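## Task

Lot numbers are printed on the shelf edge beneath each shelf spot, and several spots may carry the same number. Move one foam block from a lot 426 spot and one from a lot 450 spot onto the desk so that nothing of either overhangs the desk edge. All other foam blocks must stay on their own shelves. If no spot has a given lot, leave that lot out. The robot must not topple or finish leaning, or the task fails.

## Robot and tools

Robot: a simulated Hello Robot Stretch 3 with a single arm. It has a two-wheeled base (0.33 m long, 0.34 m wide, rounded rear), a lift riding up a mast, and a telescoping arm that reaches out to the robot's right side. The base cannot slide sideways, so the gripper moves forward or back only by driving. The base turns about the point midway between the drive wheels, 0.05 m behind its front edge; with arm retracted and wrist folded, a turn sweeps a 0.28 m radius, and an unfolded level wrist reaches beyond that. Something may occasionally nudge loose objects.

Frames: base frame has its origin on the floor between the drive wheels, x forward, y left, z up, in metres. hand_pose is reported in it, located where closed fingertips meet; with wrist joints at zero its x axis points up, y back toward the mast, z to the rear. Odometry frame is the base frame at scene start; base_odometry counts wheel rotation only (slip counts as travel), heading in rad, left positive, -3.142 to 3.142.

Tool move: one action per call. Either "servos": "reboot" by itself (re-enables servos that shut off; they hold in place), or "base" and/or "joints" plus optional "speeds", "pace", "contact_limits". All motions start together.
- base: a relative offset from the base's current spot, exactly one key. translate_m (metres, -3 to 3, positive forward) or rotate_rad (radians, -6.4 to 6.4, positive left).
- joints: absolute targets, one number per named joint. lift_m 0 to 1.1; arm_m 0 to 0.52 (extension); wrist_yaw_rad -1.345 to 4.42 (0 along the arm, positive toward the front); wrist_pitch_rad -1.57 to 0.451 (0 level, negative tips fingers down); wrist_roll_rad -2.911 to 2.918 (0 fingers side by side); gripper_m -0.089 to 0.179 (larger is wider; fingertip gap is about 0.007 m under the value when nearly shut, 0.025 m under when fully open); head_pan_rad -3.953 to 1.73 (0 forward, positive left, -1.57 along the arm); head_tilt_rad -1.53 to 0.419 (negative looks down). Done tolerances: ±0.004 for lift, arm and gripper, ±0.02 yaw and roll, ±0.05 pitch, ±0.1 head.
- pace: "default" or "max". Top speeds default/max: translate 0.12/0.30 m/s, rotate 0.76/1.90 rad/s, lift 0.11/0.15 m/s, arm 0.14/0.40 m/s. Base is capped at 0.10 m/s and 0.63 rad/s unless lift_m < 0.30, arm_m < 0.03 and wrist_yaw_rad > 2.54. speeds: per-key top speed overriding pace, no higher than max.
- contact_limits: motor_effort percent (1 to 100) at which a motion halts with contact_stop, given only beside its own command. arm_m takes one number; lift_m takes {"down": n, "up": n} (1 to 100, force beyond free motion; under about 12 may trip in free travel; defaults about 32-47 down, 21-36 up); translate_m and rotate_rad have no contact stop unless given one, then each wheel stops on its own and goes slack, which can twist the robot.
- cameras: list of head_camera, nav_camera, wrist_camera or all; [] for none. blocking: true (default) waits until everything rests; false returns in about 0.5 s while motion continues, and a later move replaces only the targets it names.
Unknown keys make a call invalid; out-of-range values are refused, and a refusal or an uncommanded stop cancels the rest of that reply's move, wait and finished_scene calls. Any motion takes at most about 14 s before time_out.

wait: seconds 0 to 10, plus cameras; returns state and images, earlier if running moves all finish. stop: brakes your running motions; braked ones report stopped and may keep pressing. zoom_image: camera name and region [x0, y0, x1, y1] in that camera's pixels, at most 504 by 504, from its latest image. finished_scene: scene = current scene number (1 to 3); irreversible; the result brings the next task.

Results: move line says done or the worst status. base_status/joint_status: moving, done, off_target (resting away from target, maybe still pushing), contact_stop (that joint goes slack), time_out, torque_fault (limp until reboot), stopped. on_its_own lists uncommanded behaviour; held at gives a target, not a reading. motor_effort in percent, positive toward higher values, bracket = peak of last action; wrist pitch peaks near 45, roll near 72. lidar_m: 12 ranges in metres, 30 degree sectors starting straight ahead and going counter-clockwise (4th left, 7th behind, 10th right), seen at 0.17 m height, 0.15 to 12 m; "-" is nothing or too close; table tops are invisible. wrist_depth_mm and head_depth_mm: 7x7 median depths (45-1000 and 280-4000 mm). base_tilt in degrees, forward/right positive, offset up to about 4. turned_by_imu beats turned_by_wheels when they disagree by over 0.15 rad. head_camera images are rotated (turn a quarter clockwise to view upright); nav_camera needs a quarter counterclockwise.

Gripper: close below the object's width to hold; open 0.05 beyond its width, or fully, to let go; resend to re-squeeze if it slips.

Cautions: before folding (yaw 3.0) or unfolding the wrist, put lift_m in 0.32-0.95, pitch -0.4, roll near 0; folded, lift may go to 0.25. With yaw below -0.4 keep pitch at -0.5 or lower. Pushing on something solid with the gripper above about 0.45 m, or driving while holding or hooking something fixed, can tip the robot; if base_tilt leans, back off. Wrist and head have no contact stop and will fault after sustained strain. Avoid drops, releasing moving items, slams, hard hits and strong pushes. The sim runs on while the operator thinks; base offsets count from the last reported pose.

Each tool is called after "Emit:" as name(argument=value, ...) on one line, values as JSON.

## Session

Emit:
move(joints={"head_pan_rad": 1.3, "head_tilt_rad": -0.3}, pace="max", cameras=["nav_camera"])

Emit:
move(joints={"head_pan_rad": -0.1}, pace="max", cameras=["nav_camera"])

Emit:
move(joints={"head_pan_rad": -1.5}, pace="max", cameras=["nav_camera"])

Emit:
move(joints={"head_pan_rad": -2.9}, pace="max", cameras=["nav_camera"])

Emit:
move(joints={"head_pan_rad": -3.9}, pace="max", cameras=["nav_camera"])

Scene clock: 0.97 s.
move: done
base_odometry: x=+0.000 y=+0.000 heading=+0.000
turned_by_wheels: +0.000
turned_by_imu: +0.000
base_tilt: forward=-0.3 right=-1.3
lidar_m: 0.85 0.78 0.78 0.97 1.18 1.17 1.58 1.49 1.13 1.38 3.14 1.32
head_depth_mm: 674 695 719 747 776 807 840 / 719 744 771 803 837 873 914 / 771 802 833 869 908 953 996 / 830 866 905 949 994 1049 1101 / 907 952 1000 1053 1103 1163 1229 / 986 1038 1093 1153 1228 1305 1391 / 1087 1150 1221 1283 1356 1441 1491
base_status: not commanded
joint_positions: lift_m=+0.306 arm_m=+0.001 wrist_yaw_rad=+2.853 wrist_pitch_rad=-0.337 wrist_roll_rad=+0.000 gripper_m=+0.037 head_pan_rad=+1.335 head_tilt_rad=-0.301
joint_status: all done
measured_speeds: all 0
motor_effort: left_wheel=+0.1(0.5) right_wheel=+0.8(1.0) lift_m=+26.9(27.3) arm_m=-7.8(8.3) wrist_yaw_rad=-1.5(2.2) wrist_pitch_rad=+2.0(2.1) wrist_roll_rad=-0.2(0.3) gripper_m=+0.8(1.0) head_pan_rad=-2.3(4.7) head_tilt_rad=-2.6(6.4)
hand_pose: x=+0.0453 y=+0.0786 z=+0.3376 quat_wxyz=(+0.218, +0.707, +0.017, +0.673) (m; base frame)
wrist_depth_mm: 138 - - 943 795 683 606 / 137 - - - 834 720 624 / 146 - - - 905 763 661 / 155 208 904 896 880 807 697 / 170 181 744 696 716 705 699 / 584 195 127 574 129 585 587 / 515 204 319 511 488 499 505
pictures: nav_camera (sideways)
camera_calibration:
nav_camera: T_world_to_cam=[[0.0467892, 0.26801, 0.962279, -1.20972], [0.975556, -0.219327, 0.0136512, 0.0264511], [0.214712, 0.938119, -0.271721, 0.30557], [0, 0, 0, 1]] pos_world=[-0.0348122, 0.0433579, 1.24676]

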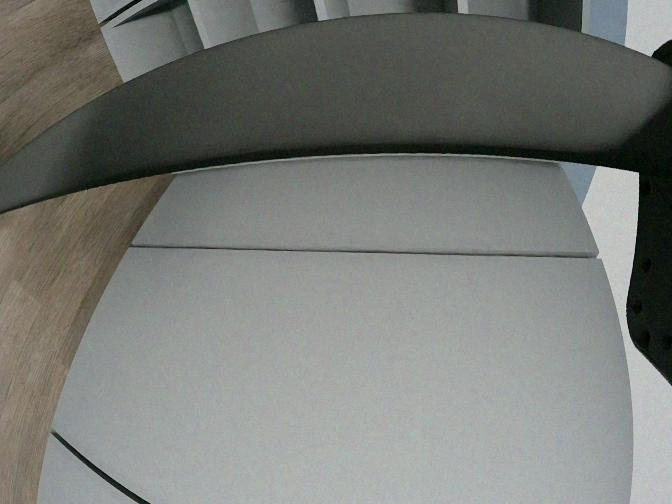

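Scene clock: 1.93 s.
move: done
base_odometry: x=+0.000 y=+0.000 heading=+0.000
turned_by_wheels: +0.000
turned_by_imu: +0.000
base_tilt: forward=-0.4 right=-1.2
lidar_m: 0.85 0.78 0.78 0.97 1.18 1.17 1.58 1.49 1.14 1.39 3.12 1.32
head_depth_mm: 1447 1548 1692 1862 2066 2070 1589 / 1236 1318 1420 1538 1677 1819 1580 / 1080 1143 1215 1309 1402 1521 1525 / 958 1010 1070 1136 1208 1291 1393 / 866 904 952 1006 1062 1130 1201 / 788 823 859 902 949 1002 1058 / 722 750 782 815 855 896 941
base_status: not commanded
joint_positions: lift_m=+0.306 arm_m=+0.001 wrist_yaw_rad=+2.853 wrist_pitch_rad=-0.337 wrist_roll_rad=+0.000 gripper_m=+0.037 head_pan_rad=-0.128 head_tilt_rad=-0.301
joint_status: all done
measured_speeds: all 0
motor_effort: left_wheel=-0.2(0.5) right_wheel=+0.5(1.2) lift_m=+26.3(27.1) arm_m=-11.2(11.2) wrist_yaw_rad=+0.4(2.2) wrist_pitch_rad=+2.0(2.2) wrist_roll_rad=+0.1(0.3) gripper_m=+0.5(0.9) head_pan_rad=+1.2(5.6) head_tilt_rad=-2.3(3.2)
hand_pose: x=+0.0453 y=+0.0786 z=+0.3376 quat_wxyz=(+0.218, +0.707, +0.017, +0.673) (m; base frame)
wrist_depth_mm: 138 - - 927 789 684 601 / 137 - - - 851 724 624 / 146 - - - 905 773 663 / 155 208 898 897 893 807 704 / 171 182 753 688 708 701 689 / 588 195 127 578 130 592 591 / 517 205 316 511 491 503 501
pictures: nav_camera (sideways)
camera_calibration:
nav_camera: T_world_to_cam=[[0.271479, -0.0178318, 0.962279, -1.21109], [-0.11364, -0.993428, 0.0136512, 0.0330952], [0.955712, -0.11306, -0.271721, 0.301049], [0, 0, 0, 1]] pos_world=[0.0448294, 0.0453183, 1.24676]

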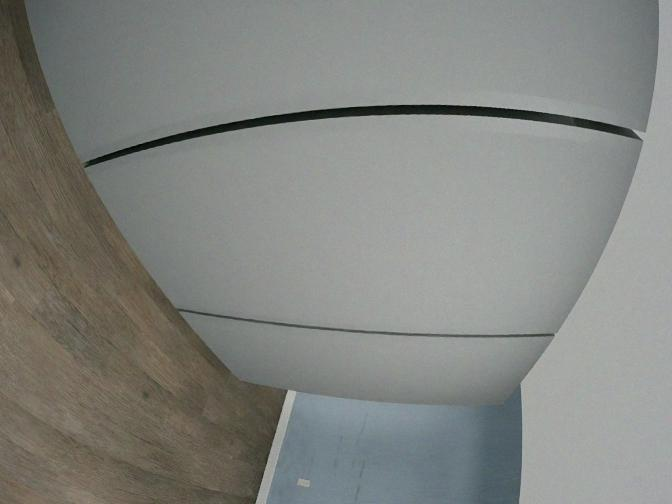

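Scene clock: 4.00 s.
move: done
base_odometry: x=+0.000 y=+0.000 heading=+0.000
turned_by_wheels: +0.000
turned_by_imu: +0.000
base_tilt: forward=-0.3 right=-1.2
lidar_m: 0.85 0.78 0.78 0.97 1.18 1.17 1.58 1.49 1.13 1.38 3.14 1.32
head_depth_mm: 1635 1666 1719 1772 1375 939 1594 / 1810 1865 1928 1958 1361 1078 1571 / 2048 2109 2188 2170 1349 1888 1574 / 2344 2426 2540 2447 1529 1954 1558 / 2704 2858 2999 2910 2478 2039 1563 / 2961 3135 3253 3383 2929 2041 1550 / 2823 2914 3046 3202 2914 2022 1549
base_status: not commanded
joint_positions: lift_m=+0.306 arm_m=+0.001 wrist_yaw_rad=+2.853 wrist_pitch_rad=-0.337 wrist_roll_rad=+0.000 gripper_m=+0.037 head_pan_rad=-1.508 head_tilt_rad=-0.301
joint_status: all done
measured_speeds: translate_m=+0.000 rotate_rad=+0.000 lift_m=+0.000 arm_m=+0.000 wrist_yaw_rad=+0.000 wrist_pitch_rad=+0.000 wrist_roll_rad=+0.000 head_pan_rad=+0.024 head_tilt_rad=+0.000
motor_effort: left_wheel=-0.2(0.8) right_wheel=+0.5(1.2) lift_m=+26.5(27.1) arm_m=-12.8(13.0) wrist_yaw_rad=-0.5(1.9) wrist_pitch_rad=+2.0(2.2) wrist_roll_rad=-0.2(0.3) gripper_m=+0.1(0.9) head_pan_rad=+3.6(4.4) head_tilt_rad=+0.9(2.7)
hand_pose: x=+0.0453 y=+0.0786 z=+0.3376 quat_wxyz=(+0.218, +0.707, +0.017, +0.673) (m; base frame)
wrist_depth_mm: 138 - - 942 795 674 602 / 137 - - - 859 728 620 / 146 - - - 903 771 658 / 155 207 915 900 888 798 698 / 170 182 749 689 708 709 689 / 583 195 127 578 129 589 577 / 514 204 317 505 490 503 497
pictures: nav_camera (sideways)
camera_calibration:
nav_camera: T_world_to_cam=[[0.0339836, -0.269933, 0.962279, -1.20964], [-0.996949, -0.0768477, 0.0136512, 0.0384834], [0.0702641, -0.959808, -0.271721, 0.306451], [0, 0, 0, 1]] pos_world=[0.0579416, -0.0294308, 1.24676]

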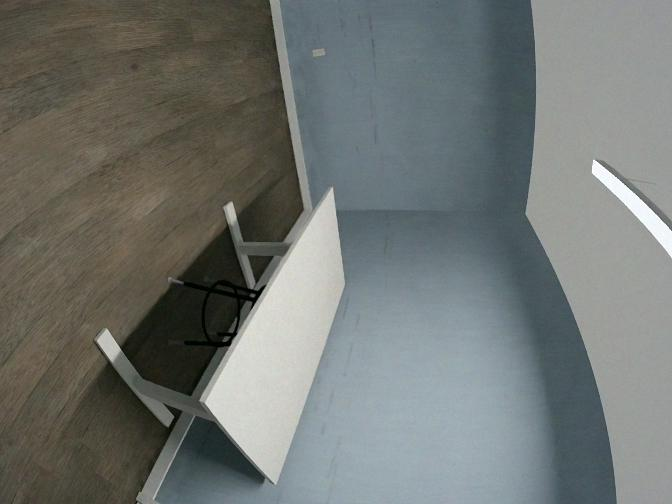

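Scene clock: 4.97 s.
move: done
base_odometry: x=+0.000 y=+0.000 heading=+0.000
turned_by_wheels: +0.000
turned_by_imu: +0.000
base_tilt: forward=-0.3 right=-1.2
lidar_m: 0.85 0.78 0.78 0.97 1.18 1.17 1.58 1.49 1.13 1.38 3.12 1.31
head_depth_mm: 1796 1872 1938 1556 1629 1729 1554 / 1686 1788 1890 2020 2160 2074 1582 / 1591 1684 1779 1877 1998 2041 1571 / 1485 1555 1643 1730 1832 1922 1570 / 1416 1475 1552 1631 1723 1807 1556 / 1341 1400 1465 1529 1627 1715 1550 / 1275 1340 1393 1456 1527 1608 1551
base_status: not commanded
joint_positions: lift_m=+0.306 arm_m=+0.001 wrist_yaw_rad=+2.853 wrist_pitch_rad=-0.337 wrist_roll_rad=+0.000 gripper_m=+0.037 head_pan_rad=-2.938 head_tilt_rad=-0.301
joint_status: all done
measured_speeds: all 0
motor_effort: left_wheel=-0.6(0.6) right_wheel=+0.5(1.5) lift_m=+26.3(27.1) arm_m=-11.9(12.9) wrist_yaw_rad=-0.6(1.7) wrist_pitch_rad=+2.0(2.1) wrist_roll_rad=+0.2(0.3) gripper_m=+0.4(0.9) head_pan_rad=+2.8(4.8) head_tilt_rad=+1.0(1.9)
hand_pose: x=+0.0453 y=+0.0786 z=+0.3376 quat_wxyz=(+0.218, +0.707, +0.017, +0.673) (m; base frame)
wrist_depth_mm: 138 - - 949 789 681 608 / 137 - - - 853 722 633 / 146 - - - 916 756 664 / 155 208 904 896 889 804 699 / 170 182 752 688 707 713 700 / 584 195 127 567 129 591 589 / 515 205 317 507 492 500 498
pictures: nav_camera (sideways)
camera_calibration:
nav_camera: T_world_to_cam=[[-0.262462, -0.0716409, 0.962279, -1.20783], [-0.216413, 0.976206, 0.0136512, 0.0337221], [-0.940361, -0.204667, -0.271721, 0.312615], [0, 0, 0, 1]] pos_world=[-0.0157405, -0.0554681, 1.24676]

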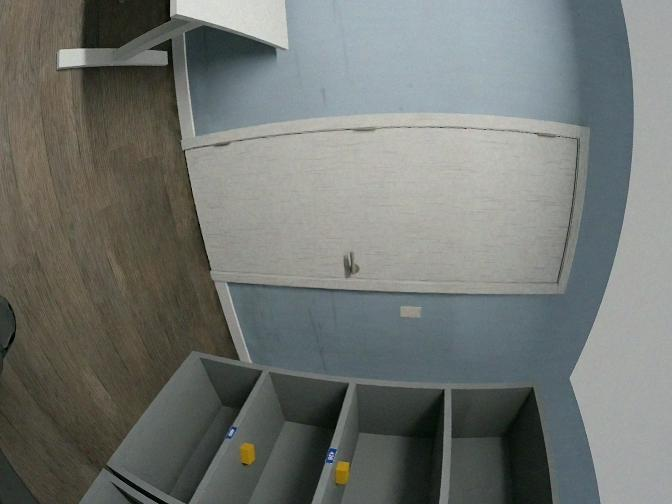

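Scene clock: 6.87 s.
move: done
base_odometry: x=+0.000 y=+0.000 heading=+0.000
turned_by_wheels: +0.000
turned_by_imu: +0.000
base_tilt: forward=-0.3 right=-1.3
lidar_m: 0.85 0.78 0.78 0.97 1.18 1.17 1.58 1.49 1.14 1.39 3.13 1.32
head_depth_mm: - - - - - - - / 1404 1444 - - - - - / 1415 1448 1543 1522 1675 1705 1482 / 1050 1085 1207 1319 1471 1354 1430 / 1438 1486 1565 1275 1541 1384 1446 / 1461 1500 1611 1642 1728 1760 1465 / 1487 1528 1629 1613 1715 1745 1469
base_status: not commanded
joint_positions: lift_m=+0.306 arm_m=+0.001 wrist_yaw_rad=+2.853 wrist_pitch_rad=-0.337 wrist_roll_rad=+0.000 gripper_m=+0.037 head_pan_rad=-3.908 head_tilt_rad=-0.301
joint_status: all done
measured_speeds: translate_m=+0.000 rotate_rad=+0.000 lift_m=+0.000 arm_m=+0.000 wrist_yaw_rad=+0.000 wrist_pitch_rad=+0.000 wrist_roll_rad=+0.000 head_pan_rad=+0.024 head_tilt_rad=+0.000
motor_effort: left_wheel=+0.0(0.6) right_wheel=+0.5(1.2) lift_m=+26.8(27.4) arm_m=-12.1(12.9) wrist_yaw_rad=-0.7(2.2) wrist_pitch_rad=+2.1(2.1) wrist_roll_rad=-0.1(0.3) gripper_m=+0.6(1.2) head_pan_rad=+3.2(4.9) head_tilt_rad=+3.8(3.8)
hand_pose: x=+0.0453 y=+0.0786 z=+0.3376 quat_wxyz=(+0.218, +0.707, +0.017, +0.673) (m; base frame)
wrist_depth_mm: 138 - - 963 791 687 601 / 137 - - - 851 718 632 / 145 - - - 902 775 660 / 155 209 903 900 874 802 701 / 170 182 753 698 709 704 691 / 585 195 127 574 129 583 589 / 514 204 319 508 494 505 497
pictures: nav_camera (sideways)
camera_calibration:
nav_camera: T_world_to_cam=[[-0.207376, 0.176107, 0.962279, -1.20817], [0.683289, 0.73002, 0.0136512, 0.0282339], [-0.700079, 0.660346, -0.271721, 0.31115], [0, 0, 0, 1]] pos_world=[-0.052008, -0.0133108, 1.24676]

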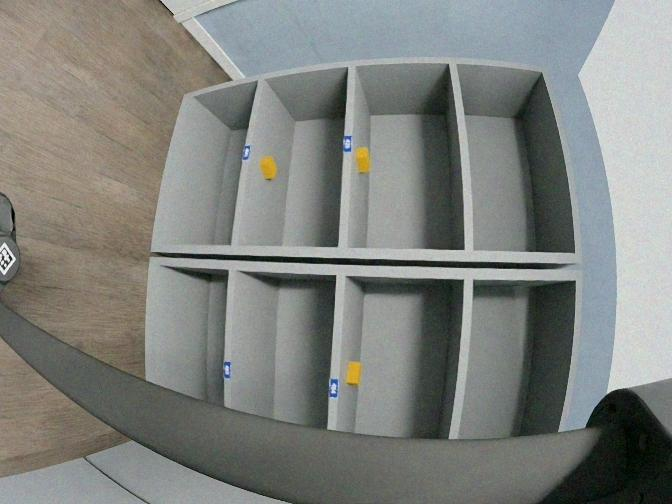

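Emit:
zoom_image(camera="nav_camera", region=[215, 115, 375, 195])

Emit:
zoom_image(camera="nav_camera", region=[205, 340, 365, 420])

Scaled by 3.150 from the camera's 672x504 image, which has a finer 792x594 frame.

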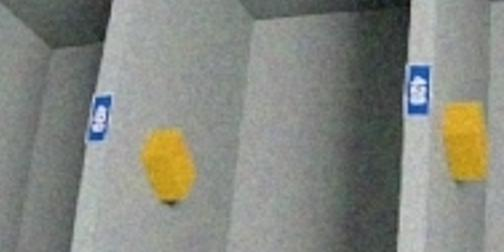

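Scaled by 3.150 from the camera's 672x504 image, which has a finer 792x594 frame.

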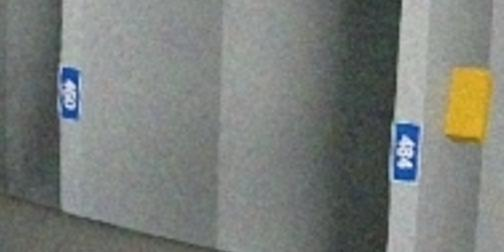

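Emit:
move(joints={"head_pan_rad": -3.6, "head_tilt_rad": -0.4}, pace="max", cameras=["head_camera"])

Emit:
move(joints={"head_pan_rad": 1.72, "head_tilt_rad": -0.4}, pace="max", cameras=["head_camera"])

Scene clock: 32.87 s.
move: done
base_odometry: x=+0.000 y=+0.000 heading=+0.000
turned_by_wheels: +0.000
turned_by_imu: +0.000
base_tilt: forward=-0.4 right=-1.2
lidar_m: 0.85 0.78 0.78 0.97 1.18 1.17 1.58 1.49 1.14 1.38 3.13 1.32
head_depth_mm: 966 1030 1170 1332 1436 1680 1392 / 1408 1456 1518 1212 1293 1394 1420 / 1465 1540 1624 1753 1575 1722 1454 / 1531 1623 1705 1860 1651 1712 1434 / 1616 1698 1785 1943 1734 1711 1421 / 1509 1551 1609 1777 1816 1763 1426 / 1332 1424 1520 2044 2152 1778 1415
base_status: not commanded
joint_positions: lift_m=+0.306 arm_m=+0.001 wrist_yaw_rad=+2.853 wrist_pitch_rad=-0.337 wrist_roll_rad=+0.000 gripper_m=+0.037 head_pan_rad=-3.590 head_tilt_rad=-0.395
joint_status: all done
measured_speeds: all 0
motor_effort: left_wheel=+0.0(0.4) right_wheel=+0.4(1.3) lift_m=+26.6(26.9) arm_m=-12.3(12.7) wrist_yaw_rad=-1.2(1.2) wrist_pitch_rad=+2.1(2.1) wrist_roll_rad=-0.1(0.3) gripper_m=+0.6(0.9) head_pan_rad=+2.3(6.8) head_tilt_rad=-4.8(5.9)
hand_pose: x=+0.0453 y=+0.0786 z=+0.3376 quat_wxyz=(+0.218, +0.707, +0.017, +0.673) (m; base frame)
wrist_depth_mm: 138 - - 959 796 683 605 / 137 - - - 850 730 629 / 146 - - - 907 756 670 / 155 208 898 894 891 805 700 / 171 182 747 691 715 699 693 / 591 195 127 573 129 589 581 / 520 204 318 505 488 503 502
pictures: head_camera (sideways)
camera_calibration:
head_camera: T_world_to_cam=[[0.32235, -0.103573, -0.940937, 1.23805], [-0.463754, -0.883821, -0.0615882, 0.0826333], [-0.825241, 0.456216, -0.332932, 0.393921], [0, 0, 0, 1]] pos_world=[-0.0356829, 0.0215486, 1.30116]

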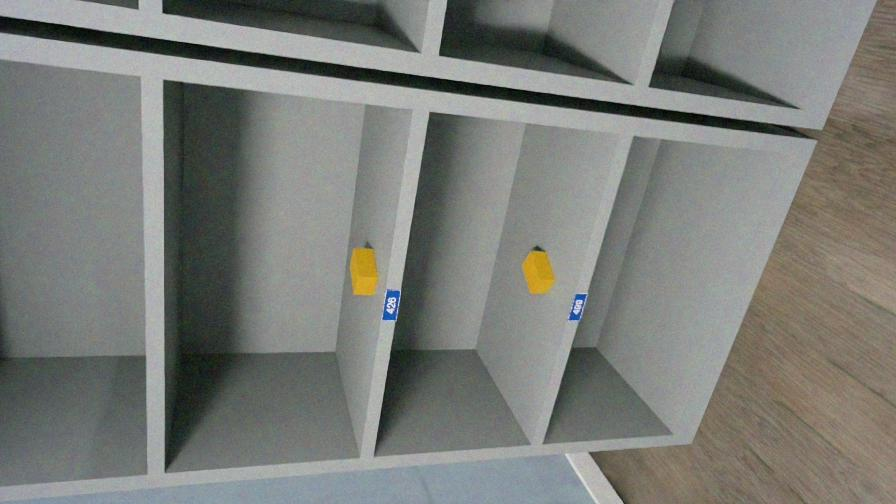

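Scene clock: 34.57 s.
move: done
base_odometry: x=+0.000 y=+0.000 heading=+0.000
turned_by_wheels: +0.000
turned_by_imu: +0.000
base_tilt: forward=-0.4 right=-1.4
lidar_m: 0.85 0.77 0.78 0.97 1.18 1.17 1.58 1.49 1.13 1.39 3.13 1.32
head_depth_mm: 921 946 980 1017 1048 1087 1129 / 1054 1091 1127 1176 1222 1275 1321 / 1173 1239 1306 1382 1472 1545 1438 / 1348 1394 1453 1555 1613 1680 1429 / 1469 1542 1630 1798 1613 1694 1414 / 1433 1516 1588 - - - - / - - - - - - -
base_status: not commanded
joint_positions: lift_m=+0.306 arm_m=+0.001 wrist_yaw_rad=+2.853 wrist_pitch_rad=-0.337 wrist_roll_rad=+0.000 gripper_m=+0.037 head_pan_rad=+1.790 head_tilt_rad=-0.400
joint_status: all done
joint sent to its limit — head_pan_rad, upper limit.
measured_speeds: all 0
motor_effort: left_wheel=+0.3(0.5) right_wheel=-0.1(1.2) lift_m=+26.1(26.9) arm_m=-11.8(12.9) wrist_yaw_rad=+0.4(1.5) wrist_pitch_rad=+2.1(2.1) wrist_roll_rad=+0.0(0.3) gripper_m=+0.6(1.0) head_pan_rad=+20.6(33.7) head_tilt_rad=-3.7(9.6)
hand_pose: x=+0.0453 y=+0.0786 z=+0.3376 quat_wxyz=(+0.218, +0.707, +0.017, +0.673) (m; base frame)
wrist_depth_mm: 138 - - 933 794 683 601 / 137 - - - 854 726 635 / 146 - - - 901 764 669 / 155 208 915 900 886 815 706 / 171 182 755 687 711 711 697 / 585 194 127 577 129 590 588 / 517 203 319 504 494 505 499
pictures: head_camera (sideways)
camera_calibration:
head_camera: T_world_to_cam=[[0.119163, -0.32188, -0.939251, 1.23709], [-0.981168, -0.183014, -0.0617628, 0.0860165], [-0.152016, 0.928924, -0.337627, 0.395925], [0, 0, 0, 1]] pos_world=[-0.00283183, 0.0461517, 1.30092]

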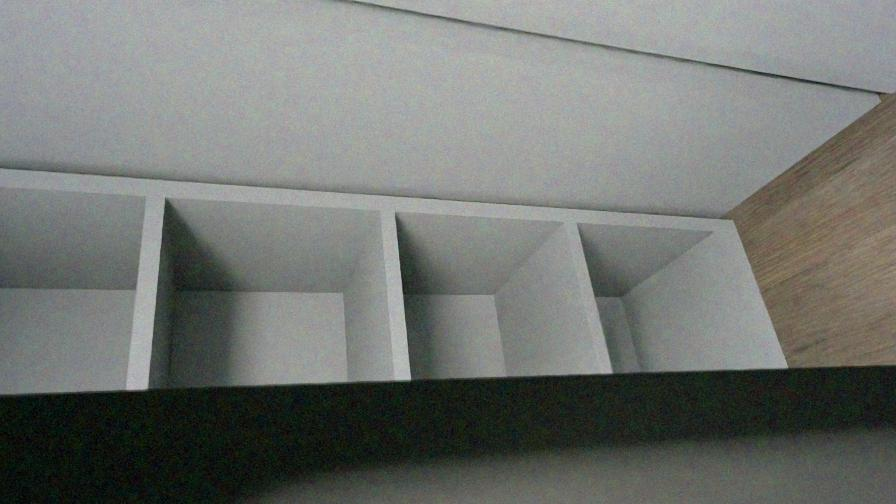

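Emit:
move(joints={"lift_m": 0.285, "head_pan_rad": -1.57, "head_tilt_rad": -0.45}, pace="max", cameras=[])

Emit:
move(base={"translate_m": -0.75}, pace="max", cameras=[])

Emit:
move(base={"rotate_rad": -2.52}, speeds={"rotate_rad": 1.5}, cameras=["head_camera", "nav_camera"])

Scene clock: 89.50 s.
move: done
base_odometry: x=+0.000 y=+0.000 heading=+0.000
turned_by_wheels: +0.000
turned_by_imu: +0.000
base_tilt: forward=-0.3 right=-1.2
lidar_m: 0.85 0.78 0.78 0.97 1.18 1.17 1.58 1.49 1.14 1.38 3.13 1.31
head_depth_mm: 1509 1571 1646 1567 1040 1348 1390 / 1655 1735 1831 1552 1082 1742 1347 / 1841 1944 2058 1533 1190 1693 1385 / 2062 2192 2298 1510 2000 1708 1370 / 2345 2516 2698 1745 2265 1701 1368 / 2726 2974 3181 2772 2207 1686 1353 / 2787 2974 3184 3216 2229 1682 1355
base_status: not commanded
joint_positions: lift_m=+0.285 arm_m=+0.001 wrist_yaw_rad=+2.853 wrist_pitch_rad=-0.338 wrist_roll_rad=+0.000 gripper_m=+0.037 head_pan_rad=-1.578 head_tilt_rad=-0.452
joint_status: all done
measured_speeds: translate_m=+0.000 rotate_rad=+0.000 lift_m=+0.000 arm_m=+0.000 wrist_yaw_rad=+0.000 wrist_pitch_rad=+0.000 wrist_roll_rad=+0.000 head_pan_rad=+0.024 head_tilt_rad=+0.000
motor_effort: left_wheel=-0.1(0.6) right_wheel=+0.4(1.1) lift_m=+30.3(30.3) arm_m=-11.7(12.6) wrist_yaw_rad=+0.6(1.7) wrist_pitch_rad=+2.1(2.4) wrist_roll_rad=+0.0(0.4) gripper_m=+0.5(1.2) head_pan_rad=+3.7(5.5) head_tilt_rad=-0.3(6.6)
hand_pose: x=+0.0452 y=+0.0785 z=+0.3160 quat_wxyz=(+0.218, +0.707, +0.018, +0.673) (m; base frame)
wrist_depth_mm: 138 - - 937 797 681 594 / 137 - - - 847 730 634 / 146 - - - 914 763 664 / 155 207 874 856 852 800 699 / 172 182 711 649 670 665 664 / 555 195 127 523 130 558 555 / 493 205 295 469 465 478 473
pictures: none
No camera images: "cameras" was empty.

Scene clock: 93.33 s.
move: done
base_odometry: x=-0.750 y=+0.000 heading=+0.000
turned_by_wheels: +0.000
turned_by_imu: +0.000
base_tilt: forward=-0.3 right=-1.2
lidar_m: 1.48 1.36 1.37 0.78 0.89 0.85 0.87 0.92 0.92 1.04 1.40 2.31
head_depth_mm: 922 963 1010 1063 1119 1156 1228 / 1007 1068 1119 1187 1255 1339 1343 / 1123 1187 1265 1335 1436 1533 1379 / 1263 1342 1438 1459 1639 1656 1368 / 1435 1547 1680 1494 1906 1704 1368 / 1679 1834 2011 1487 1158 1365 1351 / 2017 2238 2357 1462 1046 1684 1320
base_status: done
joint_positions: lift_m=+0.285 arm_m=+0.001 wrist_yaw_rad=+2.853 wrist_pitch_rad=-0.338 wrist_roll_rad=+0.000 gripper_m=+0.037 head_pan_rad=-1.570 head_tilt_rad=-0.450
joint_status: not commanded
measured_speeds: all 0
motor_effort: left_wheel=-4.8(15.4) right_wheel=-1.6(14.2) lift_m=+28.0(29.7) arm_m=-11.7(12.4) wrist_yaw_rad=-0.5(2.0) wrist_pitch_rad=+2.2(2.3) wrist_roll_rad=+0.2(0.4) gripper_m=+0.2(0.9) head_pan_rad=+3.0(4.1) head_tilt_rad=+4.6(5.1)
hand_pose: x=+0.0452 y=+0.0785 z=+0.3160 quat_wxyz=(+0.218, +0.707, +0.018, +0.673) (m; base frame)
wrist_depth_mm: 138 741 - - - - - / 137 776 - - - - - / 146 830 - - - - - / 155 207 882 862 842 849 837 / 172 183 725 657 681 671 670 / 553 195 127 529 129 552 555 / 490 204 292 467 466 476 475
pictures: none
No camera images: "cameras" was empty.

Scene clock: 97.27 s.
move: done
base_odometry: x=-0.750 y=+0.000 heading=-2.520
turned_by_wheels: -2.520
turned_by_imu: -2.478
base_tilt: forward=-0.5 right=-1.3
lidar_m: 0.92 0.94 1.04 1.52 1.99 1.43 1.36 1.40 0.78 1.15 0.85 0.96
head_depth_mm: 670 933 920 816 896 918 995 / 686 1037 1115 833 1247 1021 1206 / 704 1035 1117 822 1293 1016 1262 / 619 1029 1113 813 1285 1012 1259 / 634 1022 1108 791 1271 991 1254 / 653 1018 1098 855 1265 997 1249 / 675 1017 1085 842 1256 993 1241
base_status: done
joint_positions: lift_m=+0.285 arm_m=+0.001 wrist_yaw_rad=+2.853 wrist_pitch_rad=-0.338 wrist_roll_rad=+0.000 gripper_m=+0.037 head_pan_rad=-1.570 head_tilt_rad=-0.450
joint_status: not commanded
measured_speeds: all 0
motor_effort: left_wheel=+8.1(12.4) right_wheel=-10.5(13.3) lift_m=+26.8(30.1) arm_m=-12.1(13.2) wrist_yaw_rad=-0.1(2.2) wrist_pitch_rad=+2.4(2.4) wrist_roll_rad=-0.1(0.3) gripper_m=+0.5(1.0) head_pan_rad=+3.4(4.1) head_tilt_rad=+4.6(5.4)
hand_pose: x=+0.0452 y=+0.0785 z=+0.3160 quat_wxyz=(+0.218, +0.707, +0.018, +0.673) (m; base frame)
wrist_depth_mm: 137 - - - - - 912 / 137 - - - - - 918 / 145 - - - - - 975 / 155 207 866 865 841 849 838 / 172 182 715 643 692 675 668 / 558 195 127 532 130 559 560 / 489 205 295 469 465 482 478
pictures: head_camera (sideways), nav_camera (sideways)
camera_calibration:
head_camera: T_world_to_cam=[[-0.0466465, 0.386685, -0.921031, 1.21432], [0.997512, -0.0307507, -0.0634303, 0.0761133], [-0.0528499, -0.921699, -0.384289, 0.456045], [0, 0, 0, 1]] pos_world=[0.00482153, -0.0468816, 1.2985]
nav_camera: T_world_to_cam=[[0.0174281, -0.410937, 0.911497, -1.14325], [-0.999788, -0.0171721, 0.0113744, 0.0414672], [0.0109782, -0.911502, -0.411149, 0.488267], [0, 0, 0, 1]] pos_world=[0.0560228, -0.0240344, 1.24234]

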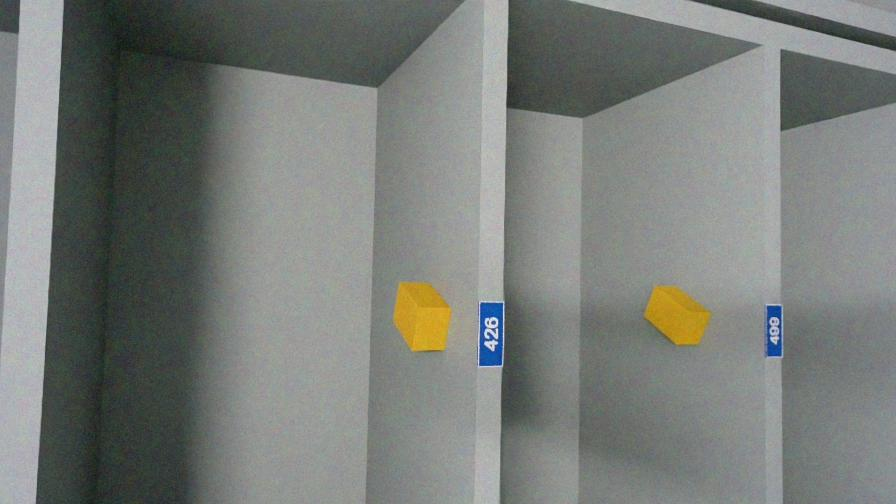

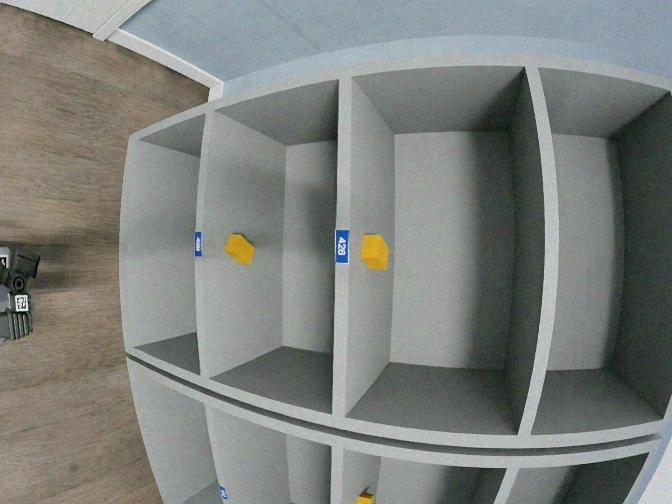

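Emit:
move(joints={"head_pan_rad": -2.5, "head_tilt_rad": -0.55}, pace="max", cameras=["head_camera"])

Emit:
zoom_image(camera="head_camera", region=[448, 100, 896, 400])

Scene clock: 103.50 s.
move: done
base_odometry: x=-0.750 y=+0.000 heading=-2.520
turned_by_wheels: +0.000
turned_by_imu: +0.000
base_tilt: forward=-0.3 right=-1.3
lidar_m: 0.92 0.94 1.04 1.52 1.99 1.43 1.36 1.41 0.78 1.15 0.85 0.96
head_depth_mm: 1147 1230 1326 1439 1569 1593 1313 / 1212 1303 1406 1533 1691 1586 1297 / 1247 1357 1487 1649 1804 1579 1292 / 1285 1411 1521 1629 1829 1565 1286 / 1371 1532 1415 1616 1737 1517 1277 / 1326 1444 1129 1591 1257 1461 1275 / 1192 1289 1015 1439 1109 1097 1173
base_status: not commanded
joint_positions: lift_m=+0.285 arm_m=+0.001 wrist_yaw_rad=+2.853 wrist_pitch_rad=-0.338 wrist_roll_rad=+0.000 gripper_m=+0.037 head_pan_rad=-2.523 head_tilt_rad=-0.546
joint_status: all done
measured_speeds: all 0
motor_effort: left_wheel=+7.9(8.2) right_wheel=-10.3(11.2) lift_m=+24.5(25.2) arm_m=-11.3(12.2) wrist_yaw_rad=-1.1(1.4) wrist_pitch_rad=+2.1(2.3) wrist_roll_rad=-0.3(0.3) gripper_m=+0.6(1.0) head_pan_rad=+0.6(6.1) head_tilt_rad=-4.3(7.4)
hand_pose: x=+0.0452 y=+0.0785 z=+0.3160 quat_wxyz=(+0.218, +0.707, +0.018, +0.673) (m; base frame)
wrist_depth_mm: 138 - - - - - 914 / 137 - - - - - 927 / 146 - - - - - 968 / 155 207 860 860 852 846 834 / 172 182 724 660 681 669 667 / 554 194 127 531 130 557 557 / 495 204 294 467 469 479 476
pictures: head_camera (sideways)
camera_calibration:
head_camera: T_world_to_cam=[[0.358998, 0.312501, -0.879468, 1.15762], [0.557943, -0.827235, -0.0661895, 0.0823787], [-0.748211, -0.466931, -0.471333, 0.573555], [0, 0, 0, 1]] pos_world=[-0.0324044, -0.0257993, 1.29388]

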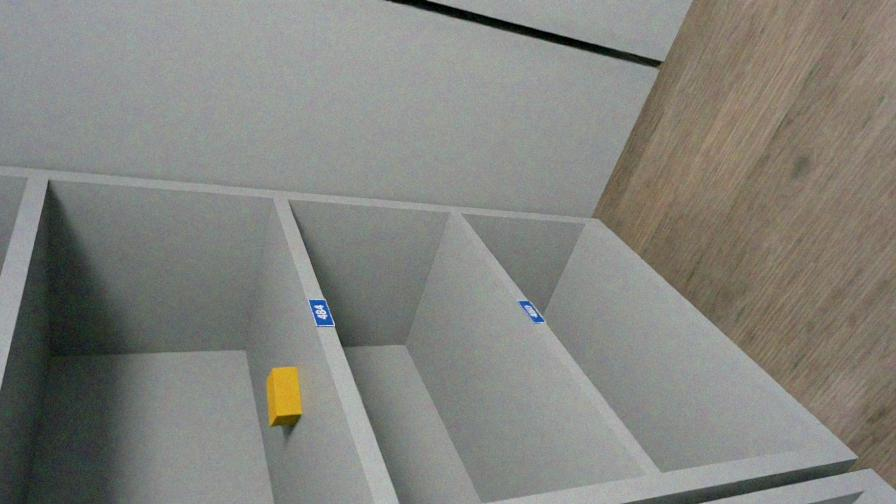

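Scaled by 1.125 from the camera's 896x504 image, which has a finer 1280x720 frame.

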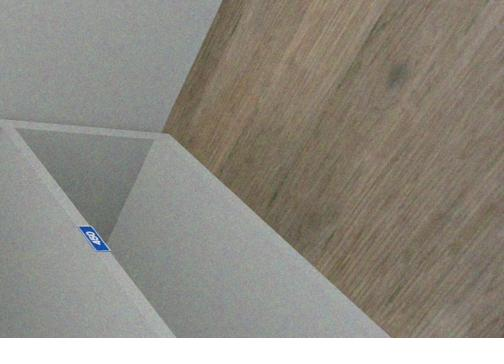

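Emit:
move(joints={"lift_m": 0.9, "wrist_pitch_rad": -0.4, "head_pan_rad": -1.57, "head_tilt_rad": -0.5}, pace="max", cameras=[])

Emit:
move(joints={"wrist_yaw_rad": 0.0, "wrist_pitch_rad": -0.42, "gripper_m": 0.17, "lift_m": 1.1}, pace="max", cameras=["wrist_camera"])

Emit:
zoom_image(camera="wrist_camera", region=[220, 0, 420, 140])

Scene clock: 138.57 s.
move: done
base_odometry: x=-0.750 y=+0.000 heading=-2.520
turned_by_wheels: +0.000
turned_by_imu: +0.000
base_tilt: forward=-0.4 right=-1.1
lidar_m: 0.92 0.95 1.04 1.51 1.99 1.42 1.36 1.40 0.78 1.15 0.85 0.96
head_depth_mm: 836 932 922 817 901 947 - / 863 1037 1106 845 1172 1042 1256 / 893 1034 1098 834 1264 1034 1288 / 927 1030 1095 826 1253 1026 1314 / 950 1025 1087 787 1240 988 1316 / 943 1024 1084 801 1231 978 1265 / 942 1014 1081 796 1225 977 1226
base_status: not commanded
joint_positions: lift_m=+0.900 arm_m=+0.001 wrist_yaw_rad=+2.853 wrist_pitch_rad=-0.413 wrist_roll_rad=+0.000 gripper_m=+0.037 head_pan_rad=-1.570 head_tilt_rad=-0.500
joint_status: all done
measured_speeds: all 0
motor_effort: left_wheel=+7.7(8.4) right_wheel=-10.2(11.3) lift_m=+27.0(33.6) arm_m=-9.1(11.0) wrist_yaw_rad=-0.8(2.1) wrist_pitch_rad=+1.9(4.0) wrist_roll_rad=+0.0(0.4) gripper_m=+0.1(0.9) head_pan_rad=-3.2(6.0) head_tilt_rad=+4.3(6.9)
hand_pose: x=+0.0428 y=+0.0701 z=+0.9138 quat_wxyz=(+0.243, +0.705, +0.044, +0.664) (m; base frame)
wrist_depth_mm: 137 - - - - - 901 / 138 - - - - - 931 / 149 - - - - - 953 / 163 181 - - - - 981 / - 191 - - - - 965 / - 211 127 - 130 - - / - 226 - - - - -
pictures: none
No camera images: "cameras" was empty.

Scene clock: 140.67 s.
move: done
base_odometry: x=-0.750 y=+0.000 heading=-2.520
turned_by_wheels: +0.000
turned_by_imu: +0.000
base_tilt: forward=-0.2 right=-1.2
lidar_m: 0.92 0.94 1.03 1.51 1.99 1.42 1.36 1.40 0.79 1.15 0.85 0.96
head_depth_mm: 827 - - - - - 1167 / 853 - - - - - - / 880 - - - - - 1196 / 928 1031 1078 819 - 1027 1251 / 945 1028 1091 787 1184 987 1242 / 945 1022 1087 750 1185 977 1238 / 939 1017 1077 795 1221 972 1233
base_status: not commanded
joint_positions: lift_m=+1.099 arm_m=+0.001 wrist_yaw_rad=+0.003 wrist_pitch_rad=-0.433 wrist_roll_rad=+0.000 gripper_m=+0.170 head_pan_rad=-1.570 head_tilt_rad=-0.500
joint_status: all done
joint sent to its limit — lift_m, upper limit.
measured_speeds: all 0
motor_effort: left_wheel=+7.7(8.1) right_wheel=-10.0(11.4) lift_m=+28.6(33.0) arm_m=-9.2(10.3) wrist_yaw_rad=-3.0(7.3) wrist_pitch_rad=+1.8(4.0) wrist_roll_rad=-0.3(0.3) gripper_m=+0.4(83.8) head_pan_rad=-3.2(3.6) head_tilt_rad=+4.3(4.7)
hand_pose: x=-0.0209 y=-0.3681 z=+1.1080 quat_wxyz=(+0.691, +0.153, -0.690, -0.151) (m; base frame)
wrist_depth_mm: 671 830 - - - 665 436 / 641 715 725 694 699 617 466 / 533 533 528 528 524 519 505 / 667 958 - - - 667 574 / 711 834 - - - 721 959 / 118 127 830 854 859 784 120 / 117 933 - - - 875 109
pictures: wrist_camera
camera_calibration:
wrist_camera: T_world_to_cam=[[-0.998893, -0.0392763, -0.0258874, 0.000007013], [-0.0024408, 0.592859, -0.805303, 1.14299], [0.0469768, -0.804348, -0.592298, 0.527374], [0, 0, 0, 1]] pos_world=[-0.0219775, -0.253437, 1.23281]

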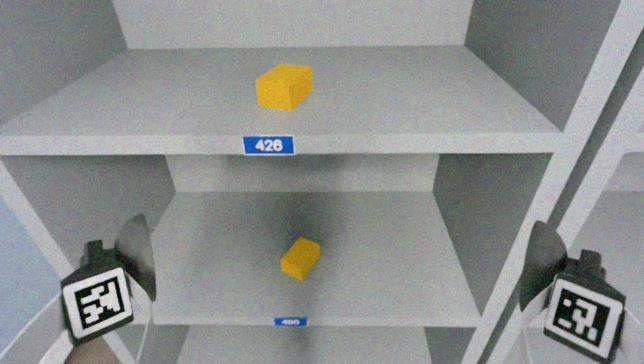

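Scaled by 2.520.

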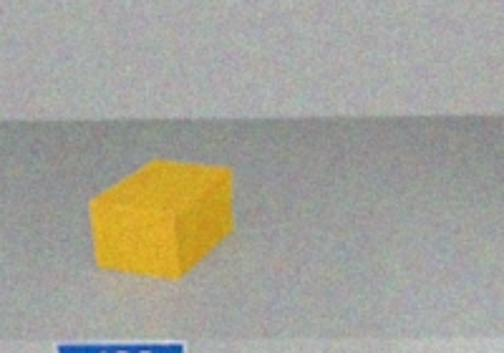

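Emit:
move(base={"translate_m": 0.165}, joints={"wrist_yaw_rad": -0.33, "arm_m": 0.25}, contact_limits={"arm_m": 40}, cameras=["wrist_camera"])

Emit:
zoom_image(camera="wrist_camera", region=[150, 60, 390, 240])

Scene clock: 166.83 s.
move: done
base_odometry: x=-0.884 y=-0.096 heading=-2.519
turned_by_wheels: +0.000
turned_by_imu: +0.000
base_tilt: forward=-0.4 right=-1.2
lidar_m: 0.75 0.77 0.98 0.99 2.23 1.60 1.52 1.56 0.87 1.15 0.76 0.79
head_depth_mm: 712 1065 1102 803 1226 1012 1221 / 628 302 315 839 1273 1003 1263 / 750 303 299 776 1258 999 1253 / 928 1000 327 772 1247 992 1247 / 944 1022 1086 814 1242 986 1246 / 941 1019 1079 801 1230 979 1240 / 889 990 993 793 1077 945 1116
base_status: done
joint_positions: lift_m=+1.099 arm_m=+0.250 wrist_yaw_rad=-0.327 wrist_pitch_rad=-0.433 wrist_roll_rad=+0.000 gripper_m=+0.170 head_pan_rad=-1.570 head_tilt_rad=-0.500
joint_status: all done
measured_speeds: all 0
motor_effort: left_wheel=+8.5(11.8) right_wheel=+1.6(7.6) lift_m=+24.6(26.7) arm_m=+12.8(14.5) wrist_yaw_rad=-2.5(7.5) wrist_pitch_rad=+1.9(2.1) wrist_roll_rad=-0.1(0.3) gripper_m=+1.1(1.3) head_pan_rad=-3.1(3.6) head_tilt_rad=+4.2(4.5)
contact_limits: arm_m 40 (drawing in: default 31, maximum 55; extending or still: default 39, maximum 69)
hand_pose: x=-0.0931 y=-0.6056 z=+1.1080 quat_wxyz=(+0.657, +0.038, -0.706, -0.263) (m; base frame)
wrist_depth_mm: 529 563 605 650 693 553 422 / 562 605 642 677 684 571 431 / 531 524 524 516 514 508 450 / 420 417 396 410 407 404 409 / 345 343 342 340 351 363 479 / 118 141 301 332 837 743 120 / 117 710 742 758 755 720 109
pictures: wrist_camera
camera_calibration:
wrist_camera: T_world_to_cam=[[-0.957685, 0.286652, -0.0258898, 0.11982], [0.189893, 0.561689, -0.805262, 1.28261], [-0.216288, -0.776103, -0.592354, 0.332347], [0, 0, 0, 1]] pos_world=[-0.0569253, -0.496839, 1.23281]

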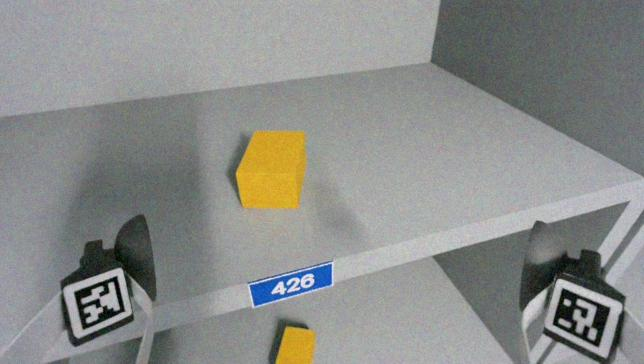

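Scaled by 2.100.

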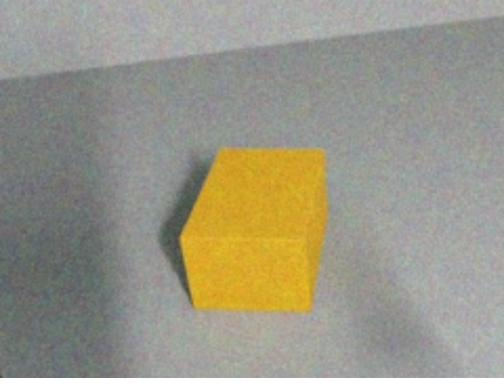

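Emit:
move(joints={"arm_m": 0.472}, contact_limits={"arm_m": 40}, cameras=["wrist_camera"])

Emit:
move(joints={"lift_m": 1.007}, contact_limits={"lift_m": {"down": 16}}, speeds={"lift_m": 0.07}, cameras=["wrist_camera"])

Scene clock: 196.13 s.
move: done
base_odometry: x=-0.884 y=-0.096 heading=-2.519
turned_by_wheels: +0.000
turned_by_imu: +0.000
base_tilt: forward=-0.2 right=-1.1
lidar_m: 0.75 0.77 0.98 0.99 2.23 1.60 1.53 1.58 0.87 1.15 0.76 0.79
head_depth_mm: 707 1059 1106 855 1229 1016 1221 / 866 484 1085 844 1270 1003 1264 / 755 494 981 788 1257 998 1250 / 932 529 961 821 1249 993 1253 / 945 1021 1085 814 1242 985 1244 / 940 1017 1079 800 1229 977 1235 / 889 989 994 792 1077 945 1119
base_status: not commanded
joint_positions: lift_m=+1.099 arm_m=+0.472 wrist_yaw_rad=-0.327 wrist_pitch_rad=-0.433 wrist_roll_rad=+0.000 gripper_m=+0.170 head_pan_rad=-1.570 head_tilt_rad=-0.500
joint_status: all done
measured_speeds: all 0
motor_effort: left_wheel=+8.8(9.0) right_wheel=+1.3(2.4) lift_m=+23.4(24.5) arm_m=+12.5(14.5) wrist_yaw_rad=-1.8(4.3) wrist_pitch_rad=+1.9(2.0) wrist_roll_rad=+0.1(0.3) gripper_m=+0.4(1.1) head_pan_rad=-2.8(3.7) head_tilt_rad=+2.8(4.1)
contact_limits: arm_m 40 (drawing in: default 31, maximum 55; extending or still: default 39, maximum 69)
hand_pose: x=-0.0931 y=-0.8276 z=+1.1080 quat_wxyz=(+0.657, +0.038, -0.706, -0.263) (m; base frame)
wrist_depth_mm: 345 371 395 426 464 498 414 / 368 393 428 464 507 540 432 / 402 431 463 494 508 502 446 / 416 415 411 408 405 401 401 / 345 343 341 341 337 336 332 / 117 141 292 299 288 280 120 / 117 249 254 - 252 245 108
pictures: wrist_camera
camera_calibration:
wrist_camera: T_world_to_cam=[[-0.957685, 0.286652, -0.0258899, 0.183458], [0.189893, 0.561689, -0.805262, 1.40731], [-0.216288, -0.776103, -0.592354, 0.160051], [0, 0, 0, 1]] pos_world=[-0.0569254, -0.718841, 1.23281]

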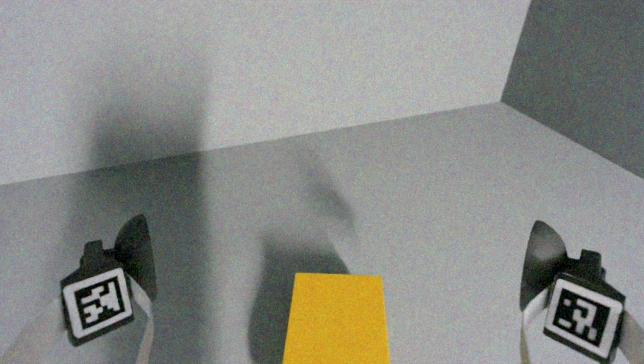

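Scene clock: 198.07 s.
move: done
base_odometry: x=-0.884 y=-0.096 heading=-2.519
turned_by_wheels: +0.000
turned_by_imu: +0.000
base_tilt: forward=-0.3 right=-1.1
lidar_m: 0.75 0.77 0.98 0.99 2.22 1.59 1.53 1.57 0.87 1.15 0.76 0.79
head_depth_mm: 842 1032 1088 1279 1228 1013 1220 / 867 1033 409 786 1272 1005 1262 / 897 1017 537 779 1259 995 1251 / 932 1022 564 768 1247 988 1248 / 942 1021 1091 810 1242 986 1242 / 940 1018 1079 801 1227 979 1233 / 887 990 994 791 1078 946 1120
base_status: not commanded
joint_positions: lift_m=+1.007 arm_m=+0.472 wrist_yaw_rad=-0.327 wrist_pitch_rad=-0.433 wrist_roll_rad=+0.000 gripper_m=+0.170 head_pan_rad=-1.570 head_tilt_rad=-0.500
joint_status: all done
measured_speeds: all 0
motor_effort: left_wheel=+8.2(9.0) right_wheel=+2.6(2.6) lift_m=+24.4(26.5) arm_m=+11.2(13.0) wrist_yaw_rad=-2.4(4.7) wrist_pitch_rad=+1.9(2.0) wrist_roll_rad=-0.1(0.3) gripper_m=+0.9(1.0) head_pan_rad=-3.2(3.4) head_tilt_rad=+3.6(3.9)
contact_limits: arm_m 40 (drawing in: default 31, maximum 55; extending or still: default 39, maximum 69); lift_m down 16 (down: maximum 72; up: maximum 65)
hand_pose: x=-0.0931 y=-0.8276 z=+1.0164 quat_wxyz=(+0.657, +0.038, -0.706, -0.263) (m; base frame)
wrist_depth_mm: 343 367 393 427 468 500 418 / 369 390 407 424 423 415 395 / 326 323 319 316 313 310 309 / 258 255 253 273 249 248 246 / 212 211 210 - 208 206 204 / 123 128 179 - 177 172 119 / 117 153 153 - 151 151 109
pictures: wrist_camera
camera_calibration:
wrist_camera: T_world_to_cam=[[-0.957685, 0.286652, -0.0258899, 0.181086], [0.189893, 0.561689, -0.805262, 1.33353], [-0.216288, -0.776103, -0.592354, 0.105778], [0, 0, 0, 1]] pos_world=[-0.0569254, -0.718841, 1.14118]

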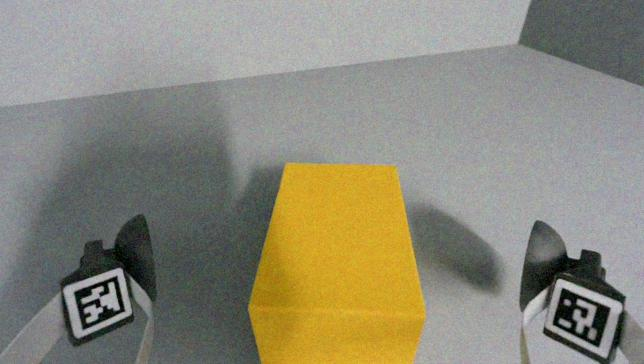

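Emit:
move(joints={"gripper_m": 0.0}, cameras=[])

Emit:
move(joints={"lift_m": 1.08}, speeds={"lift_m": 0.07}, cameras=["wrist_camera"])

Emit:
move(joints={"arm_m": 0.0}, speeds={"arm_m": 0.25}, cameras=["wrist_camera"])

Scene clock: 207.40 s.
move: done
base_odometry: x=-0.884 y=-0.096 heading=-2.519
turned_by_wheels: +0.000
turned_by_imu: +0.000
base_tilt: forward=-0.3 right=-1.2
lidar_m: 0.75 0.78 0.98 0.99 2.23 1.59 1.53 1.57 0.87 1.15 0.76 0.79
head_depth_mm: 840 1040 1089 1282 1225 1012 1218 / 865 1035 408 789 1273 1003 1255 / 895 1018 537 777 1261 998 1255 / 932 1026 565 768 1247 991 1247 / 943 1024 1081 813 1242 983 1241 / 940 1016 1082 801 1231 979 1234 / 887 988 996 791 1077 944 1119
base_status: not commanded
joint_positions: lift_m=+1.007 arm_m=+0.472 wrist_yaw_rad=-0.327 wrist_pitch_rad=-0.433 wrist_roll_rad=+0.000 gripper_m=+0.001 head_pan_rad=-1.570 head_tilt_rad=-0.500
joint_status: all done
measured_speeds: all 0
motor_effort: left_wheel=+8.3(9.0) right_wheel=+2.0(2.3) lift_m=+29.6(29.9) arm_m=+8.5(10.1) wrist_yaw_rad=-2.7(4.6) wrist_pitch_rad=+1.9(2.0) wrist_roll_rad=-0.1(0.3) gripper_m=-28.9(97.7) head_pan_rad=-2.2(3.2) head_tilt_rad=+3.1(3.7)
contact_limits: arm_m 40 (drawing in: default 31, maximum 55; extending or still: default 39, maximum 69); lift_m down 16 (down: maximum 72; up: maximum 65)
hand_pose: x=-0.0931 y=-0.8276 z=+1.0164 quat_wxyz=(+0.657, +0.038, -0.706, -0.263) (m; base frame)
wrist_depth_mm: 346 364 395 426 467 494 416 / 371 388 409 425 424 416 395 / 326 322 319 316 313 311 308 / 256 254 254 272 249 248 245 / 213 211 156 - 149 206 205 / 181 181 128 - 129 172 176 / 158 149 153 - 151 123 153
pictures: none
No camera images: "cameras" was empty.

Scene clock: 209.07 s.
move: done
base_odometry: x=-0.884 y=-0.096 heading=-2.519
turned_by_wheels: +0.000
turned_by_imu: +0.000
base_tilt: forward=-0.2 right=-1.2
lidar_m: 0.75 0.77 0.98 0.99 2.23 1.60 1.53 1.57 0.87 1.14 0.76 0.79
head_depth_mm: 841 288 1103 855 1223 1013 1219 / 865 415 1100 844 1267 1008 1265 / 898 510 749 832 1257 998 1251 / 931 988 965 823 1247 990 1245 / 944 1019 1084 812 1242 991 1246 / 941 1018 1083 803 1225 979 1235 / 888 989 993 792 1071 945 1114
base_status: not commanded
joint_positions: lift_m=+1.080 arm_m=+0.472 wrist_yaw_rad=-0.327 wrist_pitch_rad=-0.434 wrist_roll_rad=+0.000 gripper_m=+0.004 head_pan_rad=-1.570 head_tilt_rad=-0.500
joint_status: all done
measured_speeds: all 0
motor_effort: left_wheel=+8.9(9.0) right_wheel=+1.7(2.2) lift_m=+28.6(32.6) arm_m=+7.7(9.3) wrist_yaw_rad=-2.6(4.2) wrist_pitch_rad=+2.1(2.2) wrist_roll_rad=+0.0(0.3) gripper_m=-12.7(29.8) head_pan_rad=-2.6(3.2) head_tilt_rad=+2.4(3.2)
contact_limits: arm_m 40 (drawing in: default 31, maximum 55; extending or still: default 39, maximum 69)
hand_pose: x=-0.0930 y=-0.8274 z=+1.0891 quat_wxyz=(+0.657, +0.038, -0.706, -0.263) (m; base frame)
wrist_depth_mm: 344 368 396 428 466 500 415 / 369 395 428 468 509 540 430 / 394 431 453 474 469 461 429 / 384 381 382 407 373 371 367 / 316 315 155 - 150 309 307 / 269 278 128 - 129 257 263 / 236 122 224 - 220 120 229
pictures: wrist_camera
camera_calibration:
wrist_camera: T_world_to_cam=[[-0.957625, 0.286848, -0.0259399, 0.183159], [0.190344, 0.562706, -0.804445, 1.39196], [-0.216157, -0.775294, -0.593461, 0.150874], [0, 0, 0, 1]] pos_world=[-0.0569406, -0.718829, 1.21404]

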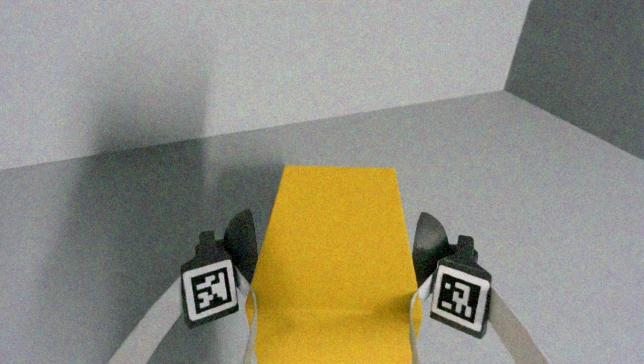

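Scene clock: 213.03 s.
move: done
base_odometry: x=-0.884 y=-0.096 heading=-2.519
turned_by_wheels: +0.000
turned_by_imu: +0.000
base_tilt: forward=-0.3 right=-1.2
lidar_m: 0.75 0.77 0.98 0.99 2.22 1.60 1.52 1.57 0.87 1.15 0.76 0.78
head_depth_mm: 839 1026 - - - - - / 863 1031 - - - - - / 895 1028 - - - - - / 928 1023 1089 822 1296 - - / 942 1024 1084 815 1239 987 1240 / 942 1018 1081 803 1228 980 1231 / 889 991 996 792 1071 945 1121
base_status: not commanded
joint_positions: lift_m=+1.080 arm_m=+0.001 wrist_yaw_rad=-0.327 wrist_pitch_rad=-0.435 wrist_roll_rad=+0.000 gripper_m=+0.004 head_pan_rad=-1.570 head_tilt_rad=-0.500
joint_status: all done
measured_speeds: all 0
motor_effort: left_wheel=+8.6(9.0) right_wheel=+0.8(2.4) lift_m=+27.4(28.6) arm_m=-11.9(14.7) wrist_yaw_rad=-2.2(4.3) wrist_pitch_rad=+2.1(2.3) wrist_roll_rad=+0.1(0.4) gripper_m=-12.2(12.9) head_pan_rad=-2.3(3.1) head_tilt_rad=+3.1(3.3)
hand_pose: x=-0.0930 y=-0.3560 z=+1.0890 quat_wxyz=(+0.657, +0.038, -0.706, -0.263) (m; base frame)
wrist_depth_mm: 735 768 832 819 804 569 829 / 671 665 650 645 636 603 706 / 493 492 504 538 812 684 - / 641 - - - 909 774 - / 744 - 154 - 149 943 - / 702 863 130 - 129 - - / 643 704 130 - - 123 -
pictures: wrist_camera
camera_calibration:
wrist_camera: T_world_to_cam=[[-0.957621, 0.286859, -0.0259565, 0.0479541], [0.190462, 0.563051, -0.804175, 1.1264], [-0.21607, -0.775039, -0.593826, 0.516846], [0, 0, 0, 1]] pos_world=[-0.0569399, -0.247404, 1.21399]

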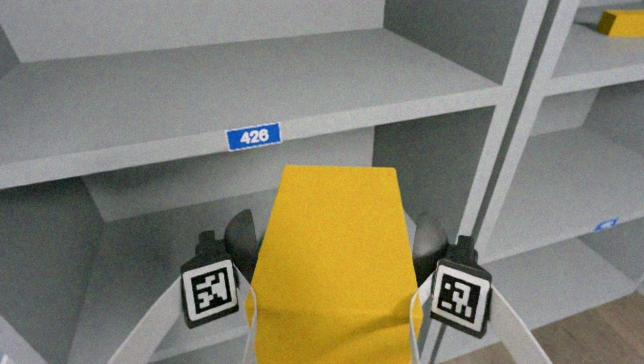

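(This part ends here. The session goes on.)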